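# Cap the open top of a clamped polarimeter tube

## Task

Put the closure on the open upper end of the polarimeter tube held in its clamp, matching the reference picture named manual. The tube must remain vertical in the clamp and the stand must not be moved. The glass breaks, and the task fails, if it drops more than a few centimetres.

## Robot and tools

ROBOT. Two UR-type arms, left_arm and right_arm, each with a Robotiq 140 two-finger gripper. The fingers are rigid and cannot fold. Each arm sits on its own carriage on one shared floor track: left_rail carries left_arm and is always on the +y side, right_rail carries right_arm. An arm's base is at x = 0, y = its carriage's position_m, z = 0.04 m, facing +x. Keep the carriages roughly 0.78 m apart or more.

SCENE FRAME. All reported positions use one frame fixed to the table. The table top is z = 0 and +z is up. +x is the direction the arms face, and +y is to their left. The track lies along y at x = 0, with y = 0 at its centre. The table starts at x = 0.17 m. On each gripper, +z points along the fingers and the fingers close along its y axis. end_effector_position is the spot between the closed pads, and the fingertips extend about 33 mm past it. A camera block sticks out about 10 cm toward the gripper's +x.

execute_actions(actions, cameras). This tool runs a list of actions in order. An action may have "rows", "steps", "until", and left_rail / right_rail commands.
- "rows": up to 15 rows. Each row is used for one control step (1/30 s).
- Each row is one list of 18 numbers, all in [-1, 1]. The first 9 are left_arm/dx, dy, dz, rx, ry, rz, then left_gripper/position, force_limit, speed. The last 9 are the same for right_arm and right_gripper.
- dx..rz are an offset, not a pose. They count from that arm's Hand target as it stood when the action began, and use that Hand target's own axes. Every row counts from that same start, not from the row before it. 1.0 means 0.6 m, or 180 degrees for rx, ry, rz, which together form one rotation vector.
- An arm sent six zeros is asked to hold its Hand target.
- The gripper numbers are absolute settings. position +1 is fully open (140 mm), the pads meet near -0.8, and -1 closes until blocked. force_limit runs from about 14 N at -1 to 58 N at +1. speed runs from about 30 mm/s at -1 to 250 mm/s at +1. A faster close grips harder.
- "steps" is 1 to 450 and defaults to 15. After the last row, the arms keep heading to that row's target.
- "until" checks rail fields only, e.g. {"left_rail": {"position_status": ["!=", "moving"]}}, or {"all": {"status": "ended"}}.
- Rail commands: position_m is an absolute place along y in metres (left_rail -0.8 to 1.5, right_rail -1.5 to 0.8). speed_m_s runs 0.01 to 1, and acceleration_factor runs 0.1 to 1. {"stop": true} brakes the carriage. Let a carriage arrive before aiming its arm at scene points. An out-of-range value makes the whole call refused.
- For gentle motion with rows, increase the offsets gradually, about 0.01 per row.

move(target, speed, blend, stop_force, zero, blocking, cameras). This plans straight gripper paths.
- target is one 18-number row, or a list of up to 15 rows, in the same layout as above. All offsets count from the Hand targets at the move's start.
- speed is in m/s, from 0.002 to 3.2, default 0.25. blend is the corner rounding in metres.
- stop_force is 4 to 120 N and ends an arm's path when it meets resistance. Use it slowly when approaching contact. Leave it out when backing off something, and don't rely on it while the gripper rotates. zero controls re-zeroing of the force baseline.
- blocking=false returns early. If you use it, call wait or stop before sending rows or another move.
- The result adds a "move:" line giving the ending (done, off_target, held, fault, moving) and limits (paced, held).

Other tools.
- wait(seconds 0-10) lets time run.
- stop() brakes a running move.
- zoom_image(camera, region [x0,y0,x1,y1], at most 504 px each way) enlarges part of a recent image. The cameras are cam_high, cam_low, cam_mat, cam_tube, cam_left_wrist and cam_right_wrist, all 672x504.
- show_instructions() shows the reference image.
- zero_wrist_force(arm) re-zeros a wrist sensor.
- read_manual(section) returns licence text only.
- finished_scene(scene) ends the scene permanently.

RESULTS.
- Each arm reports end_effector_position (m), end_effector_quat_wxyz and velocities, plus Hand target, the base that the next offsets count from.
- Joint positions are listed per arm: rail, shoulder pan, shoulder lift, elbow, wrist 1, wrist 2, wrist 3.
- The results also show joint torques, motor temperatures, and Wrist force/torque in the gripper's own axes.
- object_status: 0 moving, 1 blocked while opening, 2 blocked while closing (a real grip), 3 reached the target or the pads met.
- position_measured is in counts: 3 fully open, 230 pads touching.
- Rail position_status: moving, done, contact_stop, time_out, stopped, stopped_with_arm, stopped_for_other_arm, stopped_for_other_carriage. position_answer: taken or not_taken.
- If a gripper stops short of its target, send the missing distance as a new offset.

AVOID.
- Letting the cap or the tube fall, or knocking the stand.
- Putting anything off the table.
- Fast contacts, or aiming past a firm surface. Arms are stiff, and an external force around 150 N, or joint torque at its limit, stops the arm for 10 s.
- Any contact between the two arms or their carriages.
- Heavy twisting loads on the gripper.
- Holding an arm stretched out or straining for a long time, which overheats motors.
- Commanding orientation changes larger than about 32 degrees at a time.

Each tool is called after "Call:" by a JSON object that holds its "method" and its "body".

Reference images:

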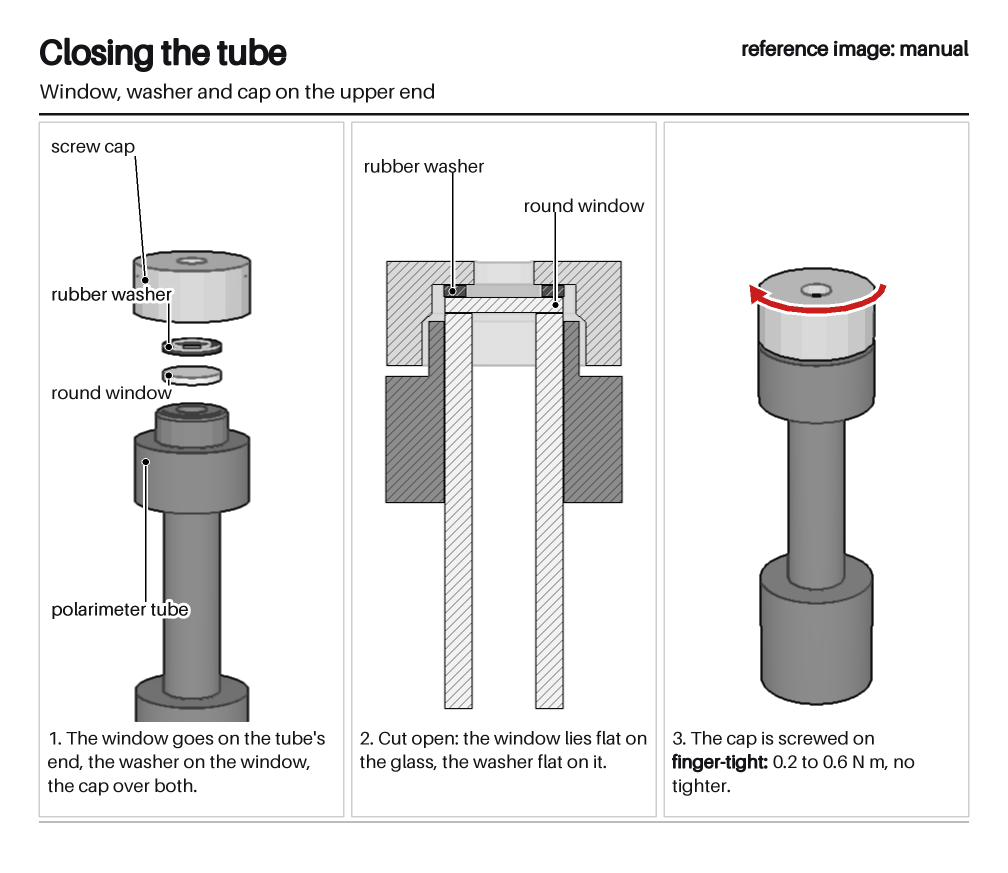

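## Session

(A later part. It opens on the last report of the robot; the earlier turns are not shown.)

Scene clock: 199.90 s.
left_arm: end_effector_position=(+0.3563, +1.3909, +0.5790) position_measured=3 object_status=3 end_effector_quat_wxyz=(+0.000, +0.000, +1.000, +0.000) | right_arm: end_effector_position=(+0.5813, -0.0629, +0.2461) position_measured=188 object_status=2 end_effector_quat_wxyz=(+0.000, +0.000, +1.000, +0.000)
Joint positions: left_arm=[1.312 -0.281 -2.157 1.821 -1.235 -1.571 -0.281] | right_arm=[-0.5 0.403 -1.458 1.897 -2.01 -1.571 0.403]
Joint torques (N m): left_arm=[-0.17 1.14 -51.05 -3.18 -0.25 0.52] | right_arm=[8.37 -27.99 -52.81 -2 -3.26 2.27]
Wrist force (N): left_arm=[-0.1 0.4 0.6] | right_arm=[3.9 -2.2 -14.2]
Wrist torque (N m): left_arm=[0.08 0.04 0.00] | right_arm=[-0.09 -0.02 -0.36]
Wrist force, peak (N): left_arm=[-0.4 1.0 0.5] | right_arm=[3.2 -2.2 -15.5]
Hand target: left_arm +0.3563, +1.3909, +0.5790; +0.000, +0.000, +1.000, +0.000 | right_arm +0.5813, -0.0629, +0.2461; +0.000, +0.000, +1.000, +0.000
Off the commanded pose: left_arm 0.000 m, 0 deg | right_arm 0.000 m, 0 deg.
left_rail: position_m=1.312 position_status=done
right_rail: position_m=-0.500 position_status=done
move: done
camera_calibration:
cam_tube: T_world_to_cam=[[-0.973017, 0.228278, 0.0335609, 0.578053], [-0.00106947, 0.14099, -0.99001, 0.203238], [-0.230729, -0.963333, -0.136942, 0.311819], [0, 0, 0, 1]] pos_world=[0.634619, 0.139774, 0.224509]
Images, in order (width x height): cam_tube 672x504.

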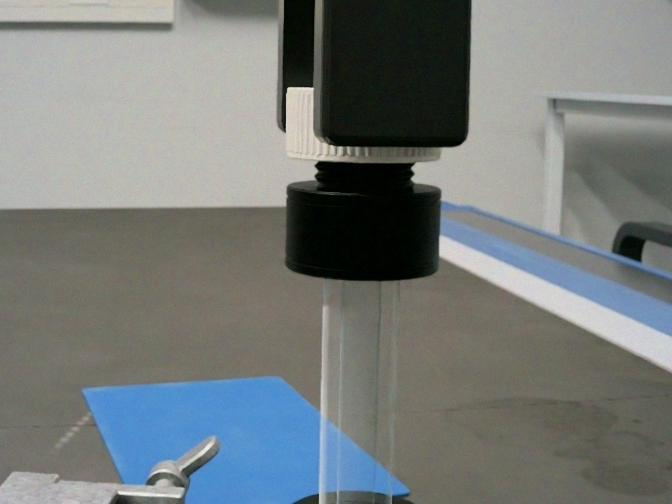

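Call:
{"method": "move", "body": {"target": [0,0,0,0,0,0,1,1,1, 0.0004,-0.0002,0.0005,0,0,0.5,-1,0,-1], "speed": 0.4, "cameras": ["cam_tube"]}}

Call:
{"method": "zoom_image", "body": {"camera": "cam_tube", "region": [260, 50, 480, 205]}}

Scene clock: 208.73 s.
left_arm: end_effector_position=(+0.3563, +1.3909, +0.5790) position_measured=3 object_status=3 end_effector_quat_wxyz=(+0.000, +0.000, +1.000, +0.000) | right_arm: end_effector_position=(+0.5811, -0.0630, +0.2458) position_measured=188 object_status=2 end_effector_quat_wxyz=(+0.000, +0.707, +0.707, +0.000)
Joint positions: left_arm=[1.312 -0.281 -2.157 1.821 -1.235 -1.571 -0.281] | right_arm=[-0.5 0.403 -1.458 1.898 -2.01 -1.571 1.973]
Joint torques (N m): left_arm=[-0.21 2.98 -50.71 -2.96 -0.18 0.63] | right_arm=[9.06 -28.97 -53.34 -2.26 -4.21 2.81]
Wrist force (N): left_arm=[-0.4 0.5 0.0] | right_arm=[1.0 -2.3 -11.0]
Wrist torque (N m): left_arm=[0.11 0.08 0.00] | right_arm=[0.16 -0.03 -0.32]
Wrist force, peak (N): left_arm=[0.1 1.1 0.1] | right_arm=[3.5 -1.7 -14.8]
Hand target: left_arm +0.3563, +1.3909, +0.5790; +0.000, +0.000, +1.000, +0.000 | right_arm +0.5811, -0.0630, +0.2458; +0.000, +0.707, +0.707, +0.000
Off the commanded pose: left_arm 0.000 m, 0 deg | right_arm 0.000 m, 0 deg.
left_rail: position_m=1.312 position_status=done
right_rail: position_m=-0.500 position_status=done
move: done
camera_calibration:
cam_tube: T_world_to_cam=[[-0.973017, 0.228278, 0.0335609, 0.578053], [-0.00106947, 0.14099, -0.99001, 0.203238], [-0.230729, -0.963333, -0.136942, 0.311819], [0, 0, 0, 1]] pos_world=[0.634619, 0.139774, 0.224509]
Images, in order (width x height): cam_tube 672x504.

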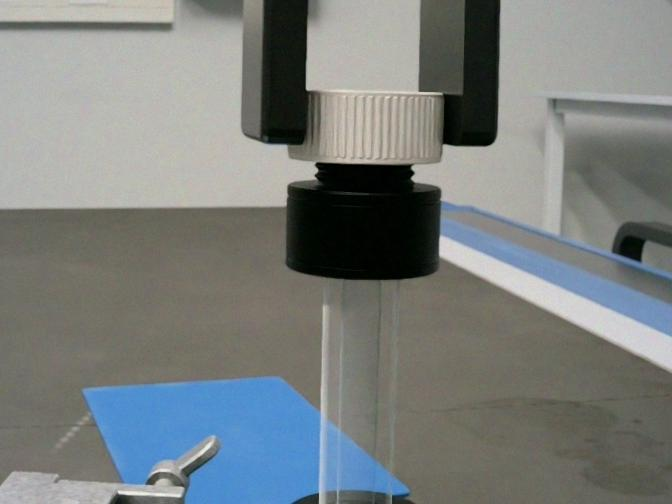

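Scaled by 2.291 from the camera's 672x504 image, which has a finer 960x720 frame.

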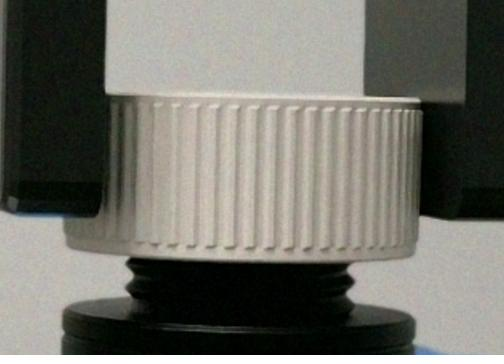

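Call:
{"method": "move", "body": {"target": [[0,0,0,0,0,0,1,1,1, 0.0001,-0.0002,0.0007,0,0,0.5,-1,0,-1],[0,0,0,0,0,0,1,1,1, 0.0001,-0.0002,0.0014,0,0,1.0,-1,0,-1],[0,0,0,0,0,0,1,1,1, 0.0001,-0.0002,0.0018,0,0,-0.75,-1,0,-1]], "speed": 0.4, "blend": [0.0003,0.0003,0], "cameras": ["cam_tube"]}}

Call:
{"method": "zoom_image", "body": {"camera": "cam_tube", "region": [260, 50, 480, 205]}}

Scene clock: 220.80 s.
left_arm: end_effector_position=(+0.3563, +1.3909, +0.5790) position_measured=3 object_status=3 end_effector_quat_wxyz=(+0.000, +0.000, +1.000, +0.000) | right_arm: end_effector_position=(+0.5809, -0.0629, +0.2447) position_measured=188 object_status=2 end_effector_quat_wxyz=(+0.000, -0.383, +0.924, +0.000)
Joint positions: left_arm=[1.312 -0.281 -2.157 1.821 -1.235 -1.571 -0.281] | right_arm=[-0.5 0.403 -1.458 1.899 -2.012 -1.571 5.901]
Joint torques (N m): left_arm=[1.21 0.86 -50.99 -2.9 -0.36 0.71] | right_arm=[10.63 -32.21 -54.64 -1.56 -3.33 2.57]
Wrist force (N): left_arm=[-0.7 0.4 0.5] | right_arm=[0.6 -1.0 -7.4]
Wrist torque (N m): left_arm=[0.08 0.16 0.00] | right_arm=[-0.06 0.02 -0.32]
Wrist force, peak (N): left_arm=[0.2 1.2 0.4] | right_arm=[1.1 -2.4 -11.4]
Hand target: left_arm +0.3563, +1.3909, +0.5790; +0.000, +0.000, +1.000, +0.000 | right_arm +0.5809, -0.0629, +0.2447; +0.000, -0.383, +0.924, +0.000
Off the commanded pose: left_arm 0.000 m, 0 deg | right_arm 0.000 m, 0 deg.
left_rail: position_m=1.312 position_status=done
right_rail: position_m=-0.500 position_status=done
move: done
camera_calibration:
cam_tube: T_world_to_cam=[[-0.973017, 0.228278, 0.0335609, 0.578053], [-0.00106947, 0.14099, -0.99001, 0.203238], [-0.230729, -0.963333, -0.136942, 0.311819], [0, 0, 0, 1]] pos_world=[0.634619, 0.139774, 0.224509]
Images, in order (width x height): cam_tube 672x504.

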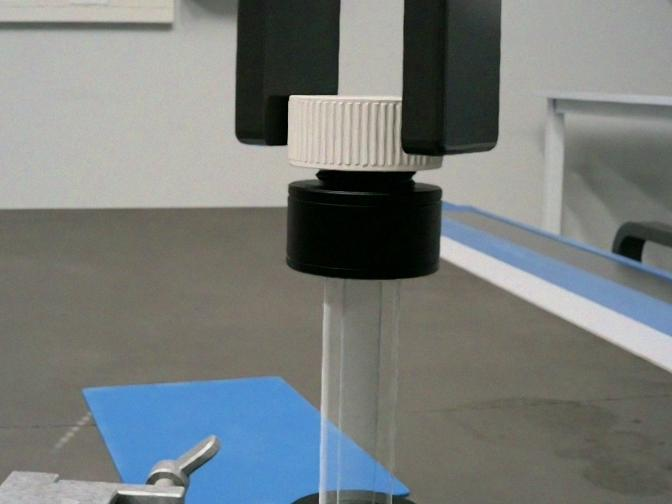

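Scaled by 2.291 from the camera's 672x504 image, which has a finer 960x720 frame.

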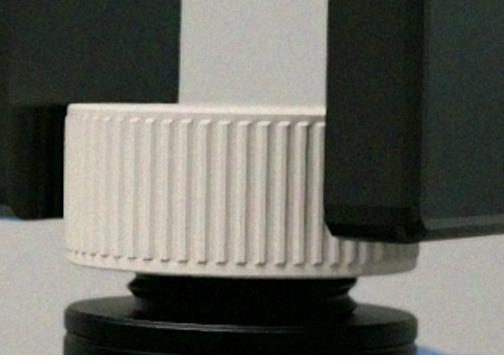

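Call:
{"method": "execute_actions", "body": {"actions": [{"rows":[[0,0,0,0,0,0,1,1,1, 0,0,0,0,0,0,-0.197,0,-0.5]],"steps":24}]}}

Call:
{"method": "move", "body": {"target": [[0,0,0,0,0,0,1,1,1, 0,0,0,0,0,-0.6667,-0.197,0,-0.5],[0,0,0,0,0,0,1,1,1, 0,0,0,0,0,0.6667,-0.197,0,-0.5],[0,0,0,0,0,0,1,1,1, 0,0,0,0,0,0,-0.197,0,-0.5],[0,0,0,0,0,0,1,1,1, 0,0,0,0,0,-0.6667,-0.197,0,-0.5],[0,0,0,0,0,0,1,1,1, 0,0,0,0,0,0.6667,-0.197,0,-0.5],[0,0,0,0,0,0,1,1,1, 0,0,0,0,0,0.3333,-0.197,0,-0.5]], "speed": 0.68, "blend": [0.001,0.001,0.001,0.001,0.001,0], "cameras": ["cam_tube","cam_right_wrist"]}}

Call:
{"method": "zoom_image", "body": {"camera": "cam_tube", "region": [260, 50, 480, 205]}}

Call:
{"method": "zoom_image", "body": {"camera": "cam_right_wrist", "region": [230, 160, 430, 310]}}

Scene clock: 229.83 s.
left_arm: end_effector_position=(+0.3563, +1.3909, +0.5790) position_measured=3 object_status=3 end_effector_quat_wxyz=(+0.000, +0.000, +1.000, +0.000) | right_arm: end_effector_position=(+0.5809, -0.0629, +0.2447) position_measured=154 object_status=3 end_effector_quat_wxyz=(+0.000, -0.383, +0.924, +0.000)
Joint positions: left_arm=[1.312 -0.281 -2.157 1.821 -1.235 -1.571 -0.281] | right_arm=[-0.5 0.403 -1.458 1.899 -2.012 -1.571 5.901]
Joint torques (N m): left_arm=[-1.04 2.14 -51.47 -3 -0.28 0.6] | right_arm=[8.67 -51.67 -55.31 -6.64 -3.2 2.34]
Wrist force (N): left_arm=[-0.4 0.6 -0.3] | right_arm=[0.1 -0.3 0.0]
Wrist torque (N m): left_arm=[0.13 0.09 0.00] | right_arm=[-0.01 -0.03 -0.30]
Wrist force, peak (N): left_arm=[-0.8 0.9 0.2] | right_arm=[0.9 -0.6 -8.0]
Hand target: left_arm +0.3563, +1.3909, +0.5790; +0.000, +0.000, +1.000, +0.000 | right_arm +0.5809, -0.0629, +0.2447; +0.000, -0.383, +0.924, +0.000
Off the commanded pose: left_arm 0.000 m, 0 deg | right_arm 0.000 m, 0 deg.
left_rail: position_m=1.312 position_status=done
right_rail: position_m=-0.500 position_status=done

Scene clock: 239.33 s.
left_arm: end_effector_position=(+0.3563, +1.3909, +0.5790) position_measured=3 object_status=3 end_effector_quat_wxyz=(+0.000, +0.000, +1.000, +0.000) | right_arm: end_effector_position=(+0.5809, -0.0629, +0.2447) position_measured=154 object_status=3 end_effector_quat_wxyz=(+0.000, +0.131, +0.991, +0.000)
Joint positions: left_arm=[1.312 -0.281 -2.157 1.821 -1.235 -1.571 -0.281] | right_arm=[-0.5 0.403 -1.458 1.899 -2.012 -1.571 -5.618]
Joint torques (N m): left_arm=[1.11 1.31 -51.19 -2.94 -0.27 0.69] | right_arm=[-8.94 -63.9 -37.64 -2.5 3.63 -2.04]
Wrist force (N): left_arm=[-0.2 0.4 0.1] | right_arm=[0.2 -0.3 -0.1]
Wrist torque (N m): left_arm=[0.08 0.04 0.00] | right_arm=[-0.02 -0.09 -0.01]
Wrist force, peak (N): left_arm=[-0.3 1.2 0.0] | right_arm=[0.6 -0.8 -0.5]
Hand target: left_arm +0.3563, +1.3909, +0.5790; +0.000, +0.000, +1.000, +0.000 | right_arm +0.5809, -0.0629, +0.2447; +0.000, +0.130, +0.991, +0.000
Off the commanded pose: left_arm 0.000 m, 0 deg | right_arm 0.000 m, 0 deg.
left_rail: position_m=1.312 position_status=done
right_rail: position_m=-0.500 position_status=done
move: done
camera_calibration:
cam_tube: T_world_to_cam=[[-0.973017, 0.228278, 0.0335609, 0.578053], [-0.00106947, 0.14099, -0.99001, 0.203238], [-0.230729, -0.963333, -0.136942, 0.311819], [0, 0, 0, 1]] pos_world=[0.634619, 0.139774, 0.224509]
cam_right_wrist: T_world_to_cam=[[0.269616, 0.961834, 0.0467163, -0.108404], [0.910748, -0.270454, 0.312077, -0.62333], [0.312801, -0.0415943, -0.948908, 0.226809], [0, 0, 0, 1]] pos_world=[0.525978, -0.0548818, 0.414812]
Images, in order (width x height): cam_tube 672x504, cam_right_wrist 672x504.

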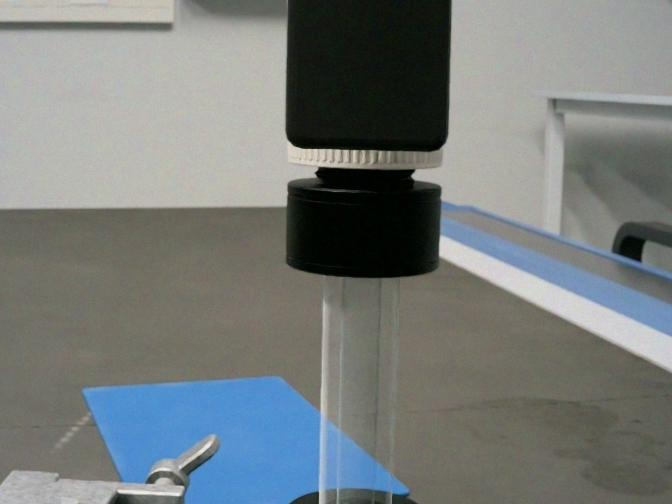

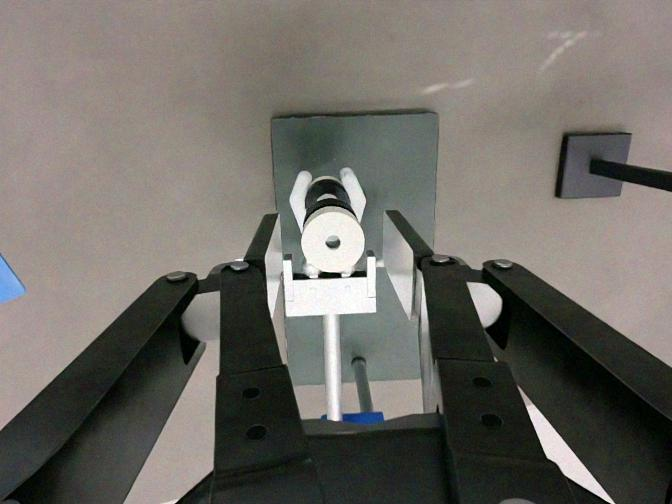

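Scaled by 2.291 from the camera's 672x504 image, which has a finer 960x720 frame.

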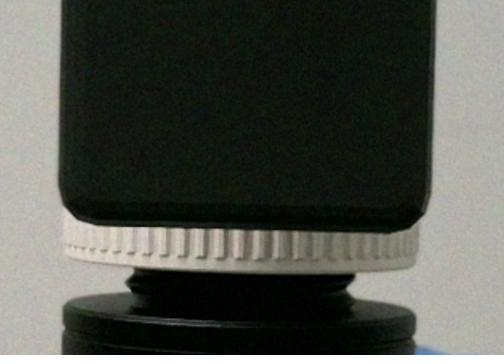

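Scaled by 2.520 from the camera's 672x504 image, which has a finer 960x720 frame.

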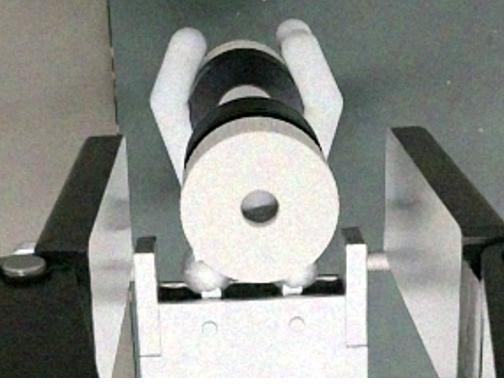

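Call:
{"method": "execute_actions", "body": {"actions": [{"rows":[[0,0,0,0,0,0,1,1,1, 0,0,0,0,0,0,-1,0,-1]],"steps":50}]}}

Call:
{"method": "move", "body": {"target": [[0,0,0,0,0,0,1,1,1, 0,0,0.0008,0,0,0.5,-1,0,-1],[0,0,0,0,0,0,1,1,1, 0,0,0.0016,0,0,1.0,-1,0,-1],[0,0,0,0,0,0,1,1,1, 0,0,0.0024,0,0,-0.5,-1,0,-1]], "speed": 0.4, "blend": [0.0003,0.0003,0], "cameras": ["cam_tube"]}}

Call:
{"method": "zoom_image", "body": {"camera": "cam_tube", "region": [260, 50, 480, 205]}}

Scene clock: 245.80 s.
left_arm: end_effector_position=(+0.3563, +1.3909, +0.5790) position_measured=3 object_status=3 end_effector_quat_wxyz=(+0.000, +0.000, +1.000, +0.000) | right_arm: end_effector_position=(+0.5809, -0.0629, +0.2448) position_measured=188 object_status=2 end_effector_quat_wxyz=(+0.000, +0.130, +0.991, +0.000)
Joint positions: left_arm=[1.312 -0.281 -2.157 1.821 -1.235 -1.571 -0.281] | right_arm=[-0.5 0.403 -1.458 1.899 -2.012 -1.571 -5.618]
Joint torques (N m): left_arm=[-0.7 2.72 -51.31 -2.91 -0.38 0.8] | right_arm=[-10.29 -59.74 -36.71 -2.55 3.32 -1.57]
Wrist force (N): left_arm=[0.3 0.7 0.2] | right_arm=[0.4 0.0 -2.7]
Wrist torque (N m): left_arm=[0.16 -0.05 -0.01] | right_arm=[0.05 -0.09 -0.01]
Wrist force, peak (N): left_arm=[-0.4 1.0 0.2] | right_arm=[0.7 -0.2 -3.4]
Hand target: left_arm +0.3563, +1.3909, +0.5790; +0.000, +0.000, +1.000, +0.000 | right_arm +0.5809, -0.0629, +0.2447; +0.000, +0.130, +0.991, +0.000
Off the commanded pose: left_arm 0.000 m, 0 deg | right_arm 0.000 m, 0 deg.
left_rail: position_m=1.312 position_status=done
right_rail: position_m=-0.500 position_status=done

Scene clock: 252.53 s.
left_arm: end_effector_position=(+0.3563, +1.3909, +0.5790) position_measured=3 object_status=3 end_effector_quat_wxyz=(+0.000, +0.000, +1.000, +0.000) | right_arm: end_effector_position=(+0.5809, -0.0629, +0.2433) position_measured=188 object_status=2 end_effector_quat_wxyz=(+0.000, -0.609, +0.793, +0.000)
Joint positions: left_arm=[1.312 -0.281 -2.157 1.821 -1.235 -1.571 -0.281] | right_arm=[-0.5 0.403 -1.457 1.901 -2.015 -1.571 -0.906]
Joint torques (N m): left_arm=[1.35 1.78 -52.11 -2.8 -0.04 1.01] | right_arm=[8.66 -36.75 -57.97 -1.78 -3.01 2.95]
Wrist force (N): left_arm=[0.0 0.7 0.4] | right_arm=[0.5 -0.8 -1.9]
Wrist torque (N m): left_arm=[0.17 0.00 0.00] | right_arm=[0.14 -0.05 -0.31]
Wrist force, peak (N): left_arm=[0.1 1.1 0.5] | right_arm=[0.5 -2.2 -4.0]
Hand target: left_arm +0.3563, +1.3909, +0.5790; +0.000, +0.000, +1.000, +0.000 | right_arm +0.5809, -0.0629, +0.2433; +0.000, -0.609, +0.793, +0.000
Off the commanded pose: left_arm 0.000 m, 0 deg | right_arm 0.000 m, 0 deg.
left_rail: position_m=1.312 position_status=done
right_rail: position_m=-0.500 position_status=done
move: done
camera_calibration:
cam_tube: T_world_to_cam=[[-0.973017, 0.228278, 0.0335609, 0.578053], [-0.00106947, 0.14099, -0.99001, 0.203238], [-0.230729, -0.963333, -0.136942, 0.311819], [0, 0, 0, 1]] pos_world=[0.634619, 0.139774, 0.224509]
Images, in order (width x height): cam_tube 672x504.

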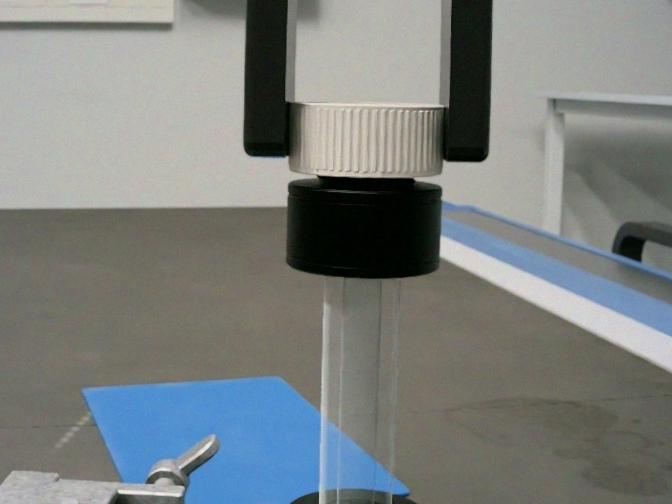

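Scaled by 2.291 from the camera's 672x504 image, which has a finer 960x720 frame.

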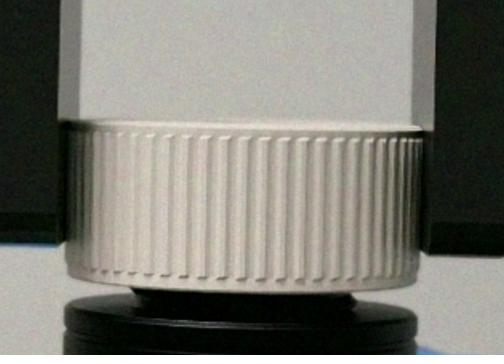

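Call:
{"method": "move", "body": {"target": [[0,0,0,0,0,0,1,1,1, 0,0,0.0008,0,0,0.5,-1,0,-1],[0,0,0,0,0,0,1,1,1, 0,0,0.0012,0,0,0.75,-1,0,-1]], "speed": 0.35, "blend": [0.0003,0]}}

Call:
{"method": "move", "body": {"target": [0,0,0,0,0,0,1,1,1, 0,0,0.00027,0,0,0.1667,-1,0,-1], "speed": 0.25, "cameras": ["cam_tube"]}}

Call:
{"method": "zoom_image", "body": {"camera": "cam_tube", "region": [260, 50, 480, 205]}}

Scene clock: 260.97 s.
left_arm: end_effector_position=(+0.3563, +1.3909, +0.5790) position_measured=3 object_status=3 end_effector_quat_wxyz=(+0.000, +0.000, +1.000, +0.000) | right_arm: end_effector_position=(+0.5809, -0.0629, +0.2426) position_measured=188 object_status=2 end_effector_quat_wxyz=(+0.000, +0.500, +0.866, +0.000)
Joint positions: left_arm=[1.312 -0.281 -2.157 1.821 -1.235 -1.571 -0.281] | right_arm=[-0.5 0.403 -1.456 1.901 -2.016 -1.571 1.45]
Joint torques (N m): left_arm=[2.09 0.9 -51.57 -2.78 -0.38 0.49] | right_arm=[7.71 -35.85 -57.12 -2.11 -3.62 2.99]
Wrist force (N): left_arm=[0.3 0.5 0.4] | right_arm=[0.8 0.2 -1.5]
Wrist torque (N m): left_arm=[0.10 -0.07 0.00] | right_arm=[-0.08 -0.09 -0.31]
Wrist force, peak (N): left_arm=[-0.4 1.2 0.1] | right_arm=[0.8 1.2 -3.9]
Hand target: left_arm +0.3563, +1.3909, +0.5790; +0.000, +0.000, +1.000, +0.000 | right_arm +0.5809, -0.0629, +0.2426; +0.000, +0.500, +0.866, +0.000
Off the commanded pose: left_arm 0.000 m, 0 deg | right_arm 0.000 m, 0 deg.
left_rail: position_m=1.312 position_status=done
right_rail: position_m=-0.500 position_status=done
move: done

Scene clock: 262.77 s.
left_arm: end_effector_position=(+0.3563, +1.3909, +0.5790) position_measured=3 object_status=3 end_effector_quat_wxyz=(+0.000, +0.000, +1.000, +0.000) | right_arm: end_effector_position=(+0.5810, -0.0629, +0.2424) position_measured=188 object_status=2 end_effector_quat_wxyz=(+0.000, +0.707, +0.707, +0.000)
Joint positions: left_arm=[1.312 -0.281 -2.157 1.821 -1.235 -1.571 -0.281] | right_arm=[-0.5 0.403 -1.456 1.902 -2.017 -1.571 1.974]
Joint torques (N m): left_arm=[-0.79 2.22 -52.78 -2.89 -0.41 0.42] | right_arm=[9.3 -37.81 -58.25 -2.48 -3.34 2.53]
Wrist force (N): left_arm=[-0.1 0.5 -0.1] | right_arm=[0.6 0.6 -1.1]
Wrist torque (N m): left_arm=[0.10 0.02 0.01] | right_arm=[0.06 0.01 -0.31]
Wrist force, peak (N): left_arm=[-0.4 1.0 0.0] | right_arm=[0.5 0.6 -2.1]
Hand target: left_arm +0.3563, +1.3909, +0.5790; +0.000, +0.000, +1.000, +0.000 | right_arm +0.5809, -0.0629, +0.2424; +0.000, +0.707, +0.707, +0.000
Off the commanded pose: left_arm 0.000 m, 0 deg | right_arm 0.000 m, 0 deg.
left_rail: position_m=1.312 position_status=done
right_rail: position_m=-0.500 position_status=done
move: done
camera_calibration:
cam_tube: T_world_to_cam=[[-0.973017, 0.228278, 0.0335609, 0.578053], [-0.00106947, 0.14099, -0.99001, 0.203238], [-0.230729, -0.963333, -0.136942, 0.311819], [0, 0, 0, 1]] pos_world=[0.634619, 0.139774, 0.224509]
Images, in order (width x height): cam_tube 672x504.

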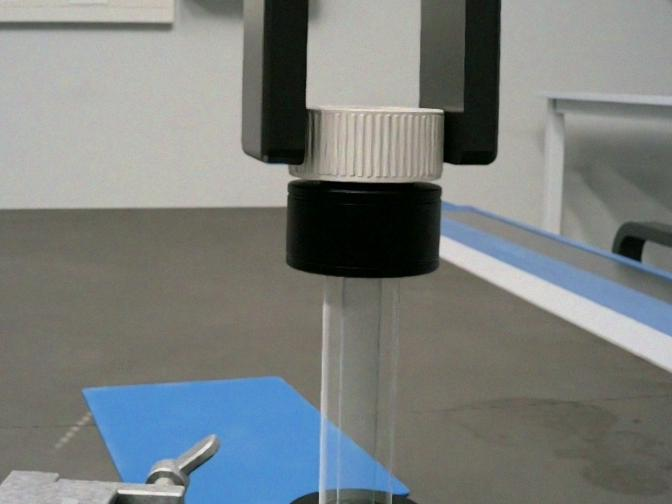

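Scaled by 2.291 from the camera's 672x504 image, which has a finer 960x720 frame.

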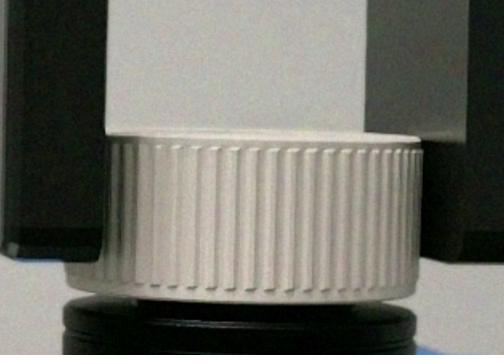

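Call:
{"method": "move", "body": {"target": [0,0,0,0,0,0,1,1,1, 0,0,0.00027,0,0,0.1667,-1,0,-1], "speed": 0.25}}

Call:
{"method": "move", "body": {"target": [0,0,0,0,0,0,1,1,1, 0,0,0.00016,0,0,0.1111,-1,0,-1], "speed": 0.25}}

Scene clock: 267.40 s.
left_arm: end_effector_position=(+0.3563, +1.3909, +0.5790) position_measured=3 object_status=3 end_effector_quat_wxyz=(+0.000, +0.000, +1.000, +0.000) | right_arm: end_effector_position=(+0.5810, -0.0629, +0.2423) position_measured=188 object_status=2 end_effector_quat_wxyz=(+0.000, +0.866, +0.500, +0.000)
Joint positions: left_arm=[1.312 -0.281 -2.157 1.821 -1.235 -1.571 -0.281] | right_arm=[-0.5 0.403 -1.456 1.902 -2.017 -1.571 2.497]
Joint torques (N m): left_arm=[-1.06 1.25 -52.38 -2.87 -0.4 0.95] | right_arm=[10.95 -33.74 -58.61 -2.58 -3.34 2.83]
Wrist force (N): left_arm=[-0.5 0.1 0.1] | right_arm=[0.4 0.2 -1.7]
Wrist torque (N m): left_arm=[0.03 0.12 -0.01] | right_arm=[0.05 -0.01 -0.31]
Wrist force, peak (N): left_arm=[-0.2 1.0 0.3] | right_arm=[1.4 0.6 -2.5]
Hand target: left_arm +0.3563, +1.3909, +0.5790; +0.000, +0.000, +1.000, +0.000 | right_arm +0.5809, -0.0629, +0.2423; +0.000, +0.866, +0.500, +0.000
Off the commanded pose: left_arm 0.000 m, 0 deg | right_arm 0.000 m, 0 deg.
left_rail: position_m=1.312 position_status=done
right_rail: position_m=-0.500 position_status=done
move: done

Scene clock: 268.83 s.
left_arm: end_effector_position=(+0.3563, +1.3909, +0.5790) position_measured=3 object_status=3 end_effector_quat_wxyz=(+0.000, +0.000, +1.000, +0.000) | right_arm: end_effector_position=(+0.5809, -0.0629, +0.2422) position_measured=188 object_status=2 end_effector_quat_wxyz=(+0.000, +0.940, +0.342, +0.000)
Joint positions: left_arm=[1.312 -0.281 -2.157 1.821 -1.235 -1.571 -0.281] | right_arm=[-0.5 0.403 -1.456 1.902 -2.017 -1.571 2.846]
Joint torques (N m): left_arm=[-0.21 0.54 -53.19 -2.84 -0.26 0.94] | right_arm=[9.18 -37.69 -57.33 -4.19 -3.48 2.58]
Wrist force (N): left_arm=[-0.2 0.4 0.1] | right_arm=[0.9 0.2 -3.7]
Wrist torque (N m): left_arm=[0.09 0.05 0.00] | right_arm=[0.13 -0.12 -0.30]
Wrist force, peak (N): left_arm=[-0.6 0.9 0.0] | right_arm=[1.3 -0.2 -4.0]
Hand target: left_arm +0.3563, +1.3909, +0.5790; +0.000, +0.000, +1.000, +0.000 | right_arm +0.5809, -0.0629, +0.2422; +0.000, +0.940, +0.342, +0.000
Off the commanded pose: left_arm 0.000 m, 0 deg | right_arm 0.000 m, 0 deg.
left_rail: position_m=1.312 position_status=done
right_rail: position_m=-0.500 position_status=done
move: done

Call:
{"method": "move", "body": {"target": [0,0,0,0,0,0,1,1,1, 0,0,0.00015,0,0,0.1111,-1,0,-1], "speed": 0.25}}

Call:
{"method": "move", "body": {"target": [0,0,0,0,0,0,1,1,1, 0,0,0.00012,0,0,0.0833,-1,0,-1], "speed": 0.25}}

Scene clock: 272.70 s.
left_arm: end_effector_position=(+0.3563, +1.3909, +0.5790) position_measured=3 object_status=3 end_effector_quat_wxyz=(+0.000, +0.000, +1.000, +0.000) | right_arm: end_effector_position=(+0.5809, -0.0629, +0.2421) position_measured=188 object_status=2 end_effector_quat_wxyz=(+0.000, +0.985, +0.174, +0.000)
Joint positions: left_arm=[1.312 -0.281 -2.157 1.821 -1.235 -1.571 -0.281] | right_arm=[-0.5 0.403 -1.456 1.902 -2.017 -1.571 3.195]
Joint torques (N m): left_arm=[-0.45 2.31 -52.57 -2.69 0.01 0.71] | right_arm=[8.93 -34.95 -56.29 -3.15 -3.38 2.27]
Wrist force (N): left_arm=[-0.5 0.4 0.2] | right_arm=[0.5 -0.2 -4.5]
Wrist torque (N m): left_arm=[0.09 0.11 -0.01] | right_arm=[0.08 -0.03 -0.30]
Wrist force, peak (N): left_arm=[-0.3 1.1 0.6] | right_arm=[0.2 0.1 -5.3]
Hand target: left_arm +0.3563, +1.3909, +0.5790; +0.000, +0.000, +1.000, +0.000 | right_arm +0.5809, -0.0629, +0.2421; +0.000, +0.985, +0.174, +0.000
Off the commanded pose: left_arm 0.000 m, 0 deg | right_arm 0.000 m, 0 deg.
left_rail: position_m=1.312 position_status=done
right_rail: position_m=-0.500 position_status=done
move: done

Scene clock: 273.97 s.
left_arm: end_effector_position=(+0.3563, +1.3909, +0.5790) position_measured=3 object_status=3 end_effector_quat_wxyz=(+0.000, +0.000, +1.000, +0.000) | right_arm: end_effector_position=(+0.5809, -0.0630, +0.2420) position_measured=188 object_status=2 end_effector_quat_wxyz=(+0.000, +0.999, +0.044, +0.000)
Joint positions: left_arm=[1.312 -0.281 -2.157 1.821 -1.235 -1.571 -0.281] | right_arm=[-0.5 0.403 -1.456 1.902 -2.017 -1.571 3.457]
Joint torques (N m): left_arm=[-0.33 2.66 -52.88 -2.93 -0.26 0.89] | right_arm=[11.41 -36.69 -51.15 -5.94 -3.75 2.19]
Wrist force (N): left_arm=[0.2 0.2 0.1] | right_arm=[1.1 -1.1 -4.5]
Wrist torque (N m): left_arm=[0.04 -0.04 0.00] | right_arm=[-0.01 0.02 -0.38]
Wrist force, peak (N): left_arm=[-0.8 0.5 -0.3] | right_arm=[0.9 -0.6 -5.3]
Hand target: left_arm +0.3563, +1.3909, +0.5790; +0.000, +0.000, +1.000, +0.000 | right_arm +0.5809, -0.0629, +0.2420; +0.000, +0.999, +0.044, +0.000
Off the commanded pose: left_arm 0.000 m, 0 deg | right_arm 0.000 m, 0 deg.
left_rail: position_m=1.312 position_status=done
right_rail: position_m=-0.500 position_status=done
move: done

Call:
{"method": "move", "body": {"target": [0,0,0,0,0,0,1,1,1, 0,0,0.00015,0,0,0.1278,-1,0,-1], "speed": 0.2}}

Scene clock: 277.73 s.
left_arm: end_effector_position=(+0.3563, +1.3909, +0.5790) position_measured=3 object_status=3 end_effector_quat_wxyz=(+0.000, +0.000, +1.000, +0.000) | right_arm: end_effector_position=(+0.5809, -0.0629, +0.2419) position_measured=188 object_status=2 end_effector_quat_wxyz=(+0.000, +0.988, -0.156, +0.000)
Joint positions: left_arm=[1.312 -0.281 -2.157 1.821 -1.235 -1.571 -0.281] | right_arm=[-0.5 0.403 -1.456 1.902 -2.018 -1.571 3.859]
Joint torques (N m): left_arm=[-0.89 2.33 -52.59 -2.85 -0.26 0.8] | right_arm=[7.55 -34.03 -54.83 -3.97 -3.52 2.26]
Wrist force (N): left_arm=[-0.2 0.6 0.0] | right_arm=[0.8 -0.9 -4.2]
Wrist torque (N m): left_arm=[0.13 0.06 -0.01] | right_arm=[0.11 0.02 -0.56]
Wrist force, peak (N): left_arm=[-0.3 1.1 0.0] | right_arm=[1.5 -0.5 -5.4]
Hand target: left_arm +0.3563, +1.3909, +0.5790; +0.000, +0.000, +1.000, +0.000 | right_arm +0.5809, -0.0629, +0.2419; +0.000, +0.988, -0.156, +0.000
Off the commanded pose: left_arm 0.000 m, 0 deg | right_arm 0.000 m, 0 deg.
left_rail: position_m=1.312 position_status=done
right_rail: position_m=-0.500 position_status=done
move: done

Call:
{"method": "move", "body": {"target": [0,0,0,0,0,0,1,1,1, 0,0,0.00006,0,0,0.0722,-1,0,-1], "speed": 0.15}}

Scene clock: 280.83 s.
left_arm: end_effector_position=(+0.3563, +1.3909, +0.5790) position_measured=3 object_status=3 end_effector_quat_wxyz=(+0.000, +0.000, +1.000, +0.000) | right_arm: end_effector_position=(+0.5810, -0.0629, +0.2419) position_measured=188 object_status=2 end_effector_quat_wxyz=(+0.000, +0.964, -0.267, +0.000)
Joint positions: left_arm=[1.312 -0.281 -2.157 1.821 -1.235 -1.571 -0.281] | right_arm=[-0.5 0.403 -1.456 1.902 -2.018 -1.571 4.085]
Joint torques (N m): left_arm=[-0.11 1.62 -52.59 -2.91 0.01 0.86] | right_arm=[9.29 -48.98 -36.13 -6.49 -3.36 2.58]
Wrist force (N): left_arm=[-0.1 0.2 0.1] | right_arm=[0.7 -0.7 -3.3]
Wrist torque (N m): left_arm=[0.04 0.03 0.00] | right_arm=[0.09 -0.06 -0.66]
Wrist force, peak (N): left_arm=[-0.7 0.5 0.8] | right_arm=[0.8 -1.0 -4.8]
Hand target: left_arm +0.3563, +1.3909, +0.5790; +0.000, +0.000, +1.000, +0.000 | right_arm +0.5809, -0.0629, +0.2419; +0.000, +0.964, -0.267, +0.000
Off the commanded pose: left_arm 0.000 m, 0 deg | right_arm 0.000 m, 0 deg.
left_rail: position_m=1.312 position_status=done
right_rail: position_m=-0.500 position_status=done
move: done

Call:
{"method": "move", "body": {"target": [0,0,0,0,0,0,1,1,1, 0,0,0,0,0,0.02,-1,0,-1], "speed": 0.1}}

Call:
{"method": "execute_actions", "body": {"actions": [{"rows":[[0,0,0,0,0,0,1,1,1, 0,0,0,0,0,0,-0.197,0,-1]],"steps":40}]}}

Call:
{"method": "move", "body": {"target": [0,0,0,0,0,0,1,1,1, 0,0,-0.13,0,0,0,-0.197,0,-1], "speed": 0.15, "cameras": ["cam_tube","cam_high","cam_right_wrist"]}}

Call:
{"method": "zoom_image", "body": {"camera": "cam_right_wrist", "region": [280, 170, 400, 290]}}

Scene clock: 285.63 s.
left_arm: end_effector_position=(+0.3563, +1.3909, +0.5790) position_measured=3 object_status=3 end_effector_quat_wxyz=(+0.000, +0.000, +1.000, +0.000) | right_arm: end_effector_position=(+0.5809, -0.0629, +0.2419) position_measured=188 object_status=2 end_effector_quat_wxyz=(+0.000, +0.955, -0.297, +0.000)
Joint positions: left_arm=[1.312 -0.281 -2.157 1.821 -1.235 -1.571 -0.281] | right_arm=[-0.5 0.403 -1.456 1.902 -2.018 -1.571 4.148]
Joint torques (N m): left_arm=[0.3 1.69 -52.65 -3.05 -0.07 0.99] | right_arm=[-4.46 -37.17 -50.63 -5.96 1.76 2.89]
Wrist force (N): left_arm=[-0.4 0.5 0.1] | right_arm=[0.3 -1.1 -3.5]
Wrist torque (N m): left_arm=[0.11 0.09 0.00] | right_arm=[-0.04 0.05 -0.68]
Wrist force, peak (N): left_arm=[0.0 0.8 -0.7] | right_arm=[0.5 -0.6 -4.5]
Hand target: left_arm +0.3563, +1.3909, +0.5790; +0.000, +0.000, +1.000, +0.000 | right_arm +0.5809, -0.0629, +0.2419; +0.000, +0.955, -0.297, +0.000
Off the commanded pose: left_arm 0.000 m, 0 deg | right_arm 0.000 m, 0 deg.
left_rail: position_m=1.312 position_status=done
right_rail: position_m=-0.500 position_status=done
move: done

Scene clock: 287.17 s.
left_arm: end_effector_position=(+0.3563, +1.3909, +0.5790) position_measured=3 object_status=3 end_effector_quat_wxyz=(+0.000, +0.000, +1.000, +0.000) | right_arm: end_effector_position=(+0.5809, -0.0629, +0.2419) position_measured=154 object_status=3 end_effector_quat_wxyz=(+0.000, +0.955, -0.297, +0.000)
Joint positions: left_arm=[1.312 -0.281 -2.157 1.821 -1.235 -1.571 -0.281] | right_arm=[-0.5 0.403 -1.456 1.902 -2.018 -1.571 4.149]
Joint torques (N m): left_arm=[0.44 0.26 -52.6 -2.83 -0.37 0.84] | right_arm=[-1.27 -37.53 -57.66 -5.45 1 2.42]
Wrist force (N): left_arm=[-0.1 0.2 0.3] | right_arm=[-0.1 -0.3 0.1]
Wrist torque (N m): left_arm=[0.04 0.03 0.00] | right_arm=[0.00 -0.02 -0.30]
Wrist force, peak (N): left_arm=[-0.4 0.7 0.6] | right_arm=[0.4 -1.2 -3.9]
Hand target: left_arm +0.3563, +1.3909, +0.5790; +0.000, +0.000, +1.000, +0.000 | right_arm +0.5809, -0.0629, +0.2419; +0.000, +0.955, -0.297, +0.000
Off the commanded pose: left_arm 0.000 m, 0 deg | right_arm 0.000 m, 0 deg.
left_rail: position_m=1.312 position_status=done
right_rail: position_m=-0.500 position_status=done

Scene clock: 288.33 s.
left_arm: end_effector_position=(+0.3563, +1.3909, +0.5790) position_measured=3 object_status=3 end_effector_quat_wxyz=(+0.000, +0.000, +1.000, +0.000) | right_arm: end_effector_position=(+0.5809, -0.0629, +0.3197) position_measured=154 object_status=3 end_effector_quat_wxyz=(+0.000, +0.955, -0.297, +0.000)
Joint positions: left_arm=[1.312 -0.281 -2.157 1.821 -1.235 -1.571 -0.281] | right_arm=[-0.5 0.403 -1.504 1.809 -1.876 -1.571 4.149]
Joint torques (N m): left_arm=[0.22 1.7 -52.49 -2.77 -0.27 0.69] | right_arm=[0.41 -63.12 -60.23 -2.06 2.55 -0.2]
Wrist force (N): left_arm=[-0.3 0.5 0.0] | right_arm=[0.1 -0.2 -0.2]
Wrist torque (N m): left_arm=[0.10 0.08 0.00] | right_arm=[-0.03 -0.07 -0.26]
Wrist force, peak (N): left_arm=[-0.4 0.9 0.1] | right_arm=[0.1 0.0 2.1]
Hand target: left_arm +0.3563, +1.3909, +0.5790; +0.000, +0.000, +1.000, +0.000 | right_arm +0.5809, -0.0629, +0.3199; +0.000, +0.955, -0.297, +0.000
Off the commanded pose: left_arm 0.000 m, 0 deg | right_arm 0.000 m, 0 deg.
left_rail: position_m=1.312 position_status=done
right_rail: position_m=-0.500 position_status=done
move: done
camera_calibration:
cam_tube: T_world_to_cam=[[-0.973017, 0.228278, 0.0335609, 0.578053], [-0.00106947, 0.14099, -0.99001, 0.203238], [-0.230729, -0.963333, -0.136942, 0.311819], [0, 0, 0, 1]] pos_world=[0.634619, 0.139774, 0.224509]
cam_right_wrist: T_world_to_cam=[[-0.576413, -0.815834, 0.0465109, 0.267853], [-0.767584, 0.560089, 0.311633, 0.380667], [-0.280291, 0.143928, -0.949063, 0.65422], [0, 0, 0, 1]] pos_world=[0.62996, -0.0888447, 0.48981]
Images, in order (width x height): cam_high 672x504, cam_tube 672x504, cam_right_wrist 672x504.

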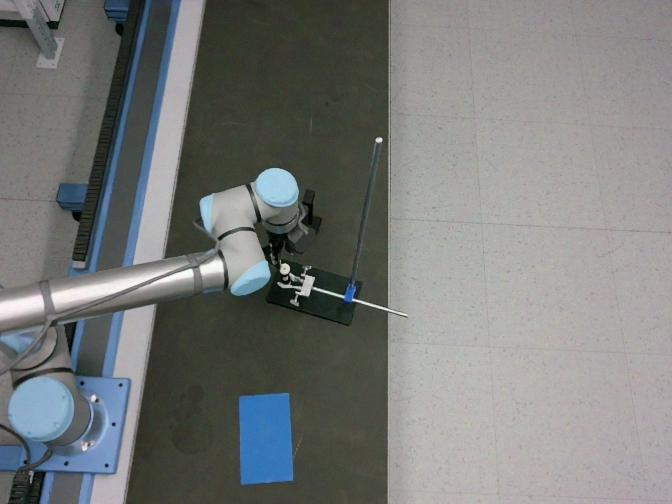

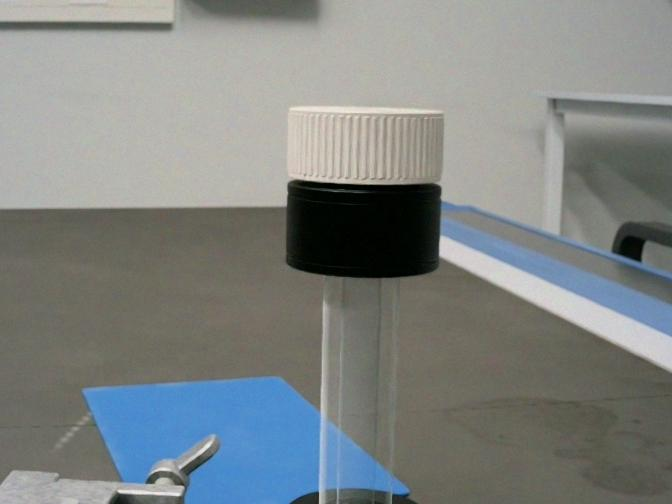

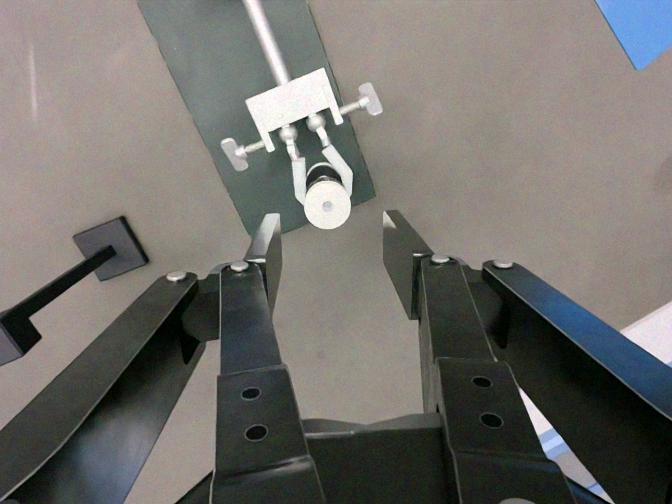

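Scaled by 4.200 from the camera's 672x504 image, which has a finer 960x720 frame.

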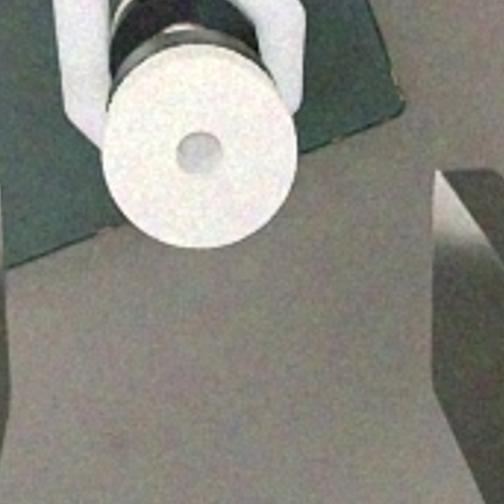

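Call:
{"method": "finished_scene", "body": {"scene": 2}}

The scene is finished: the task was done.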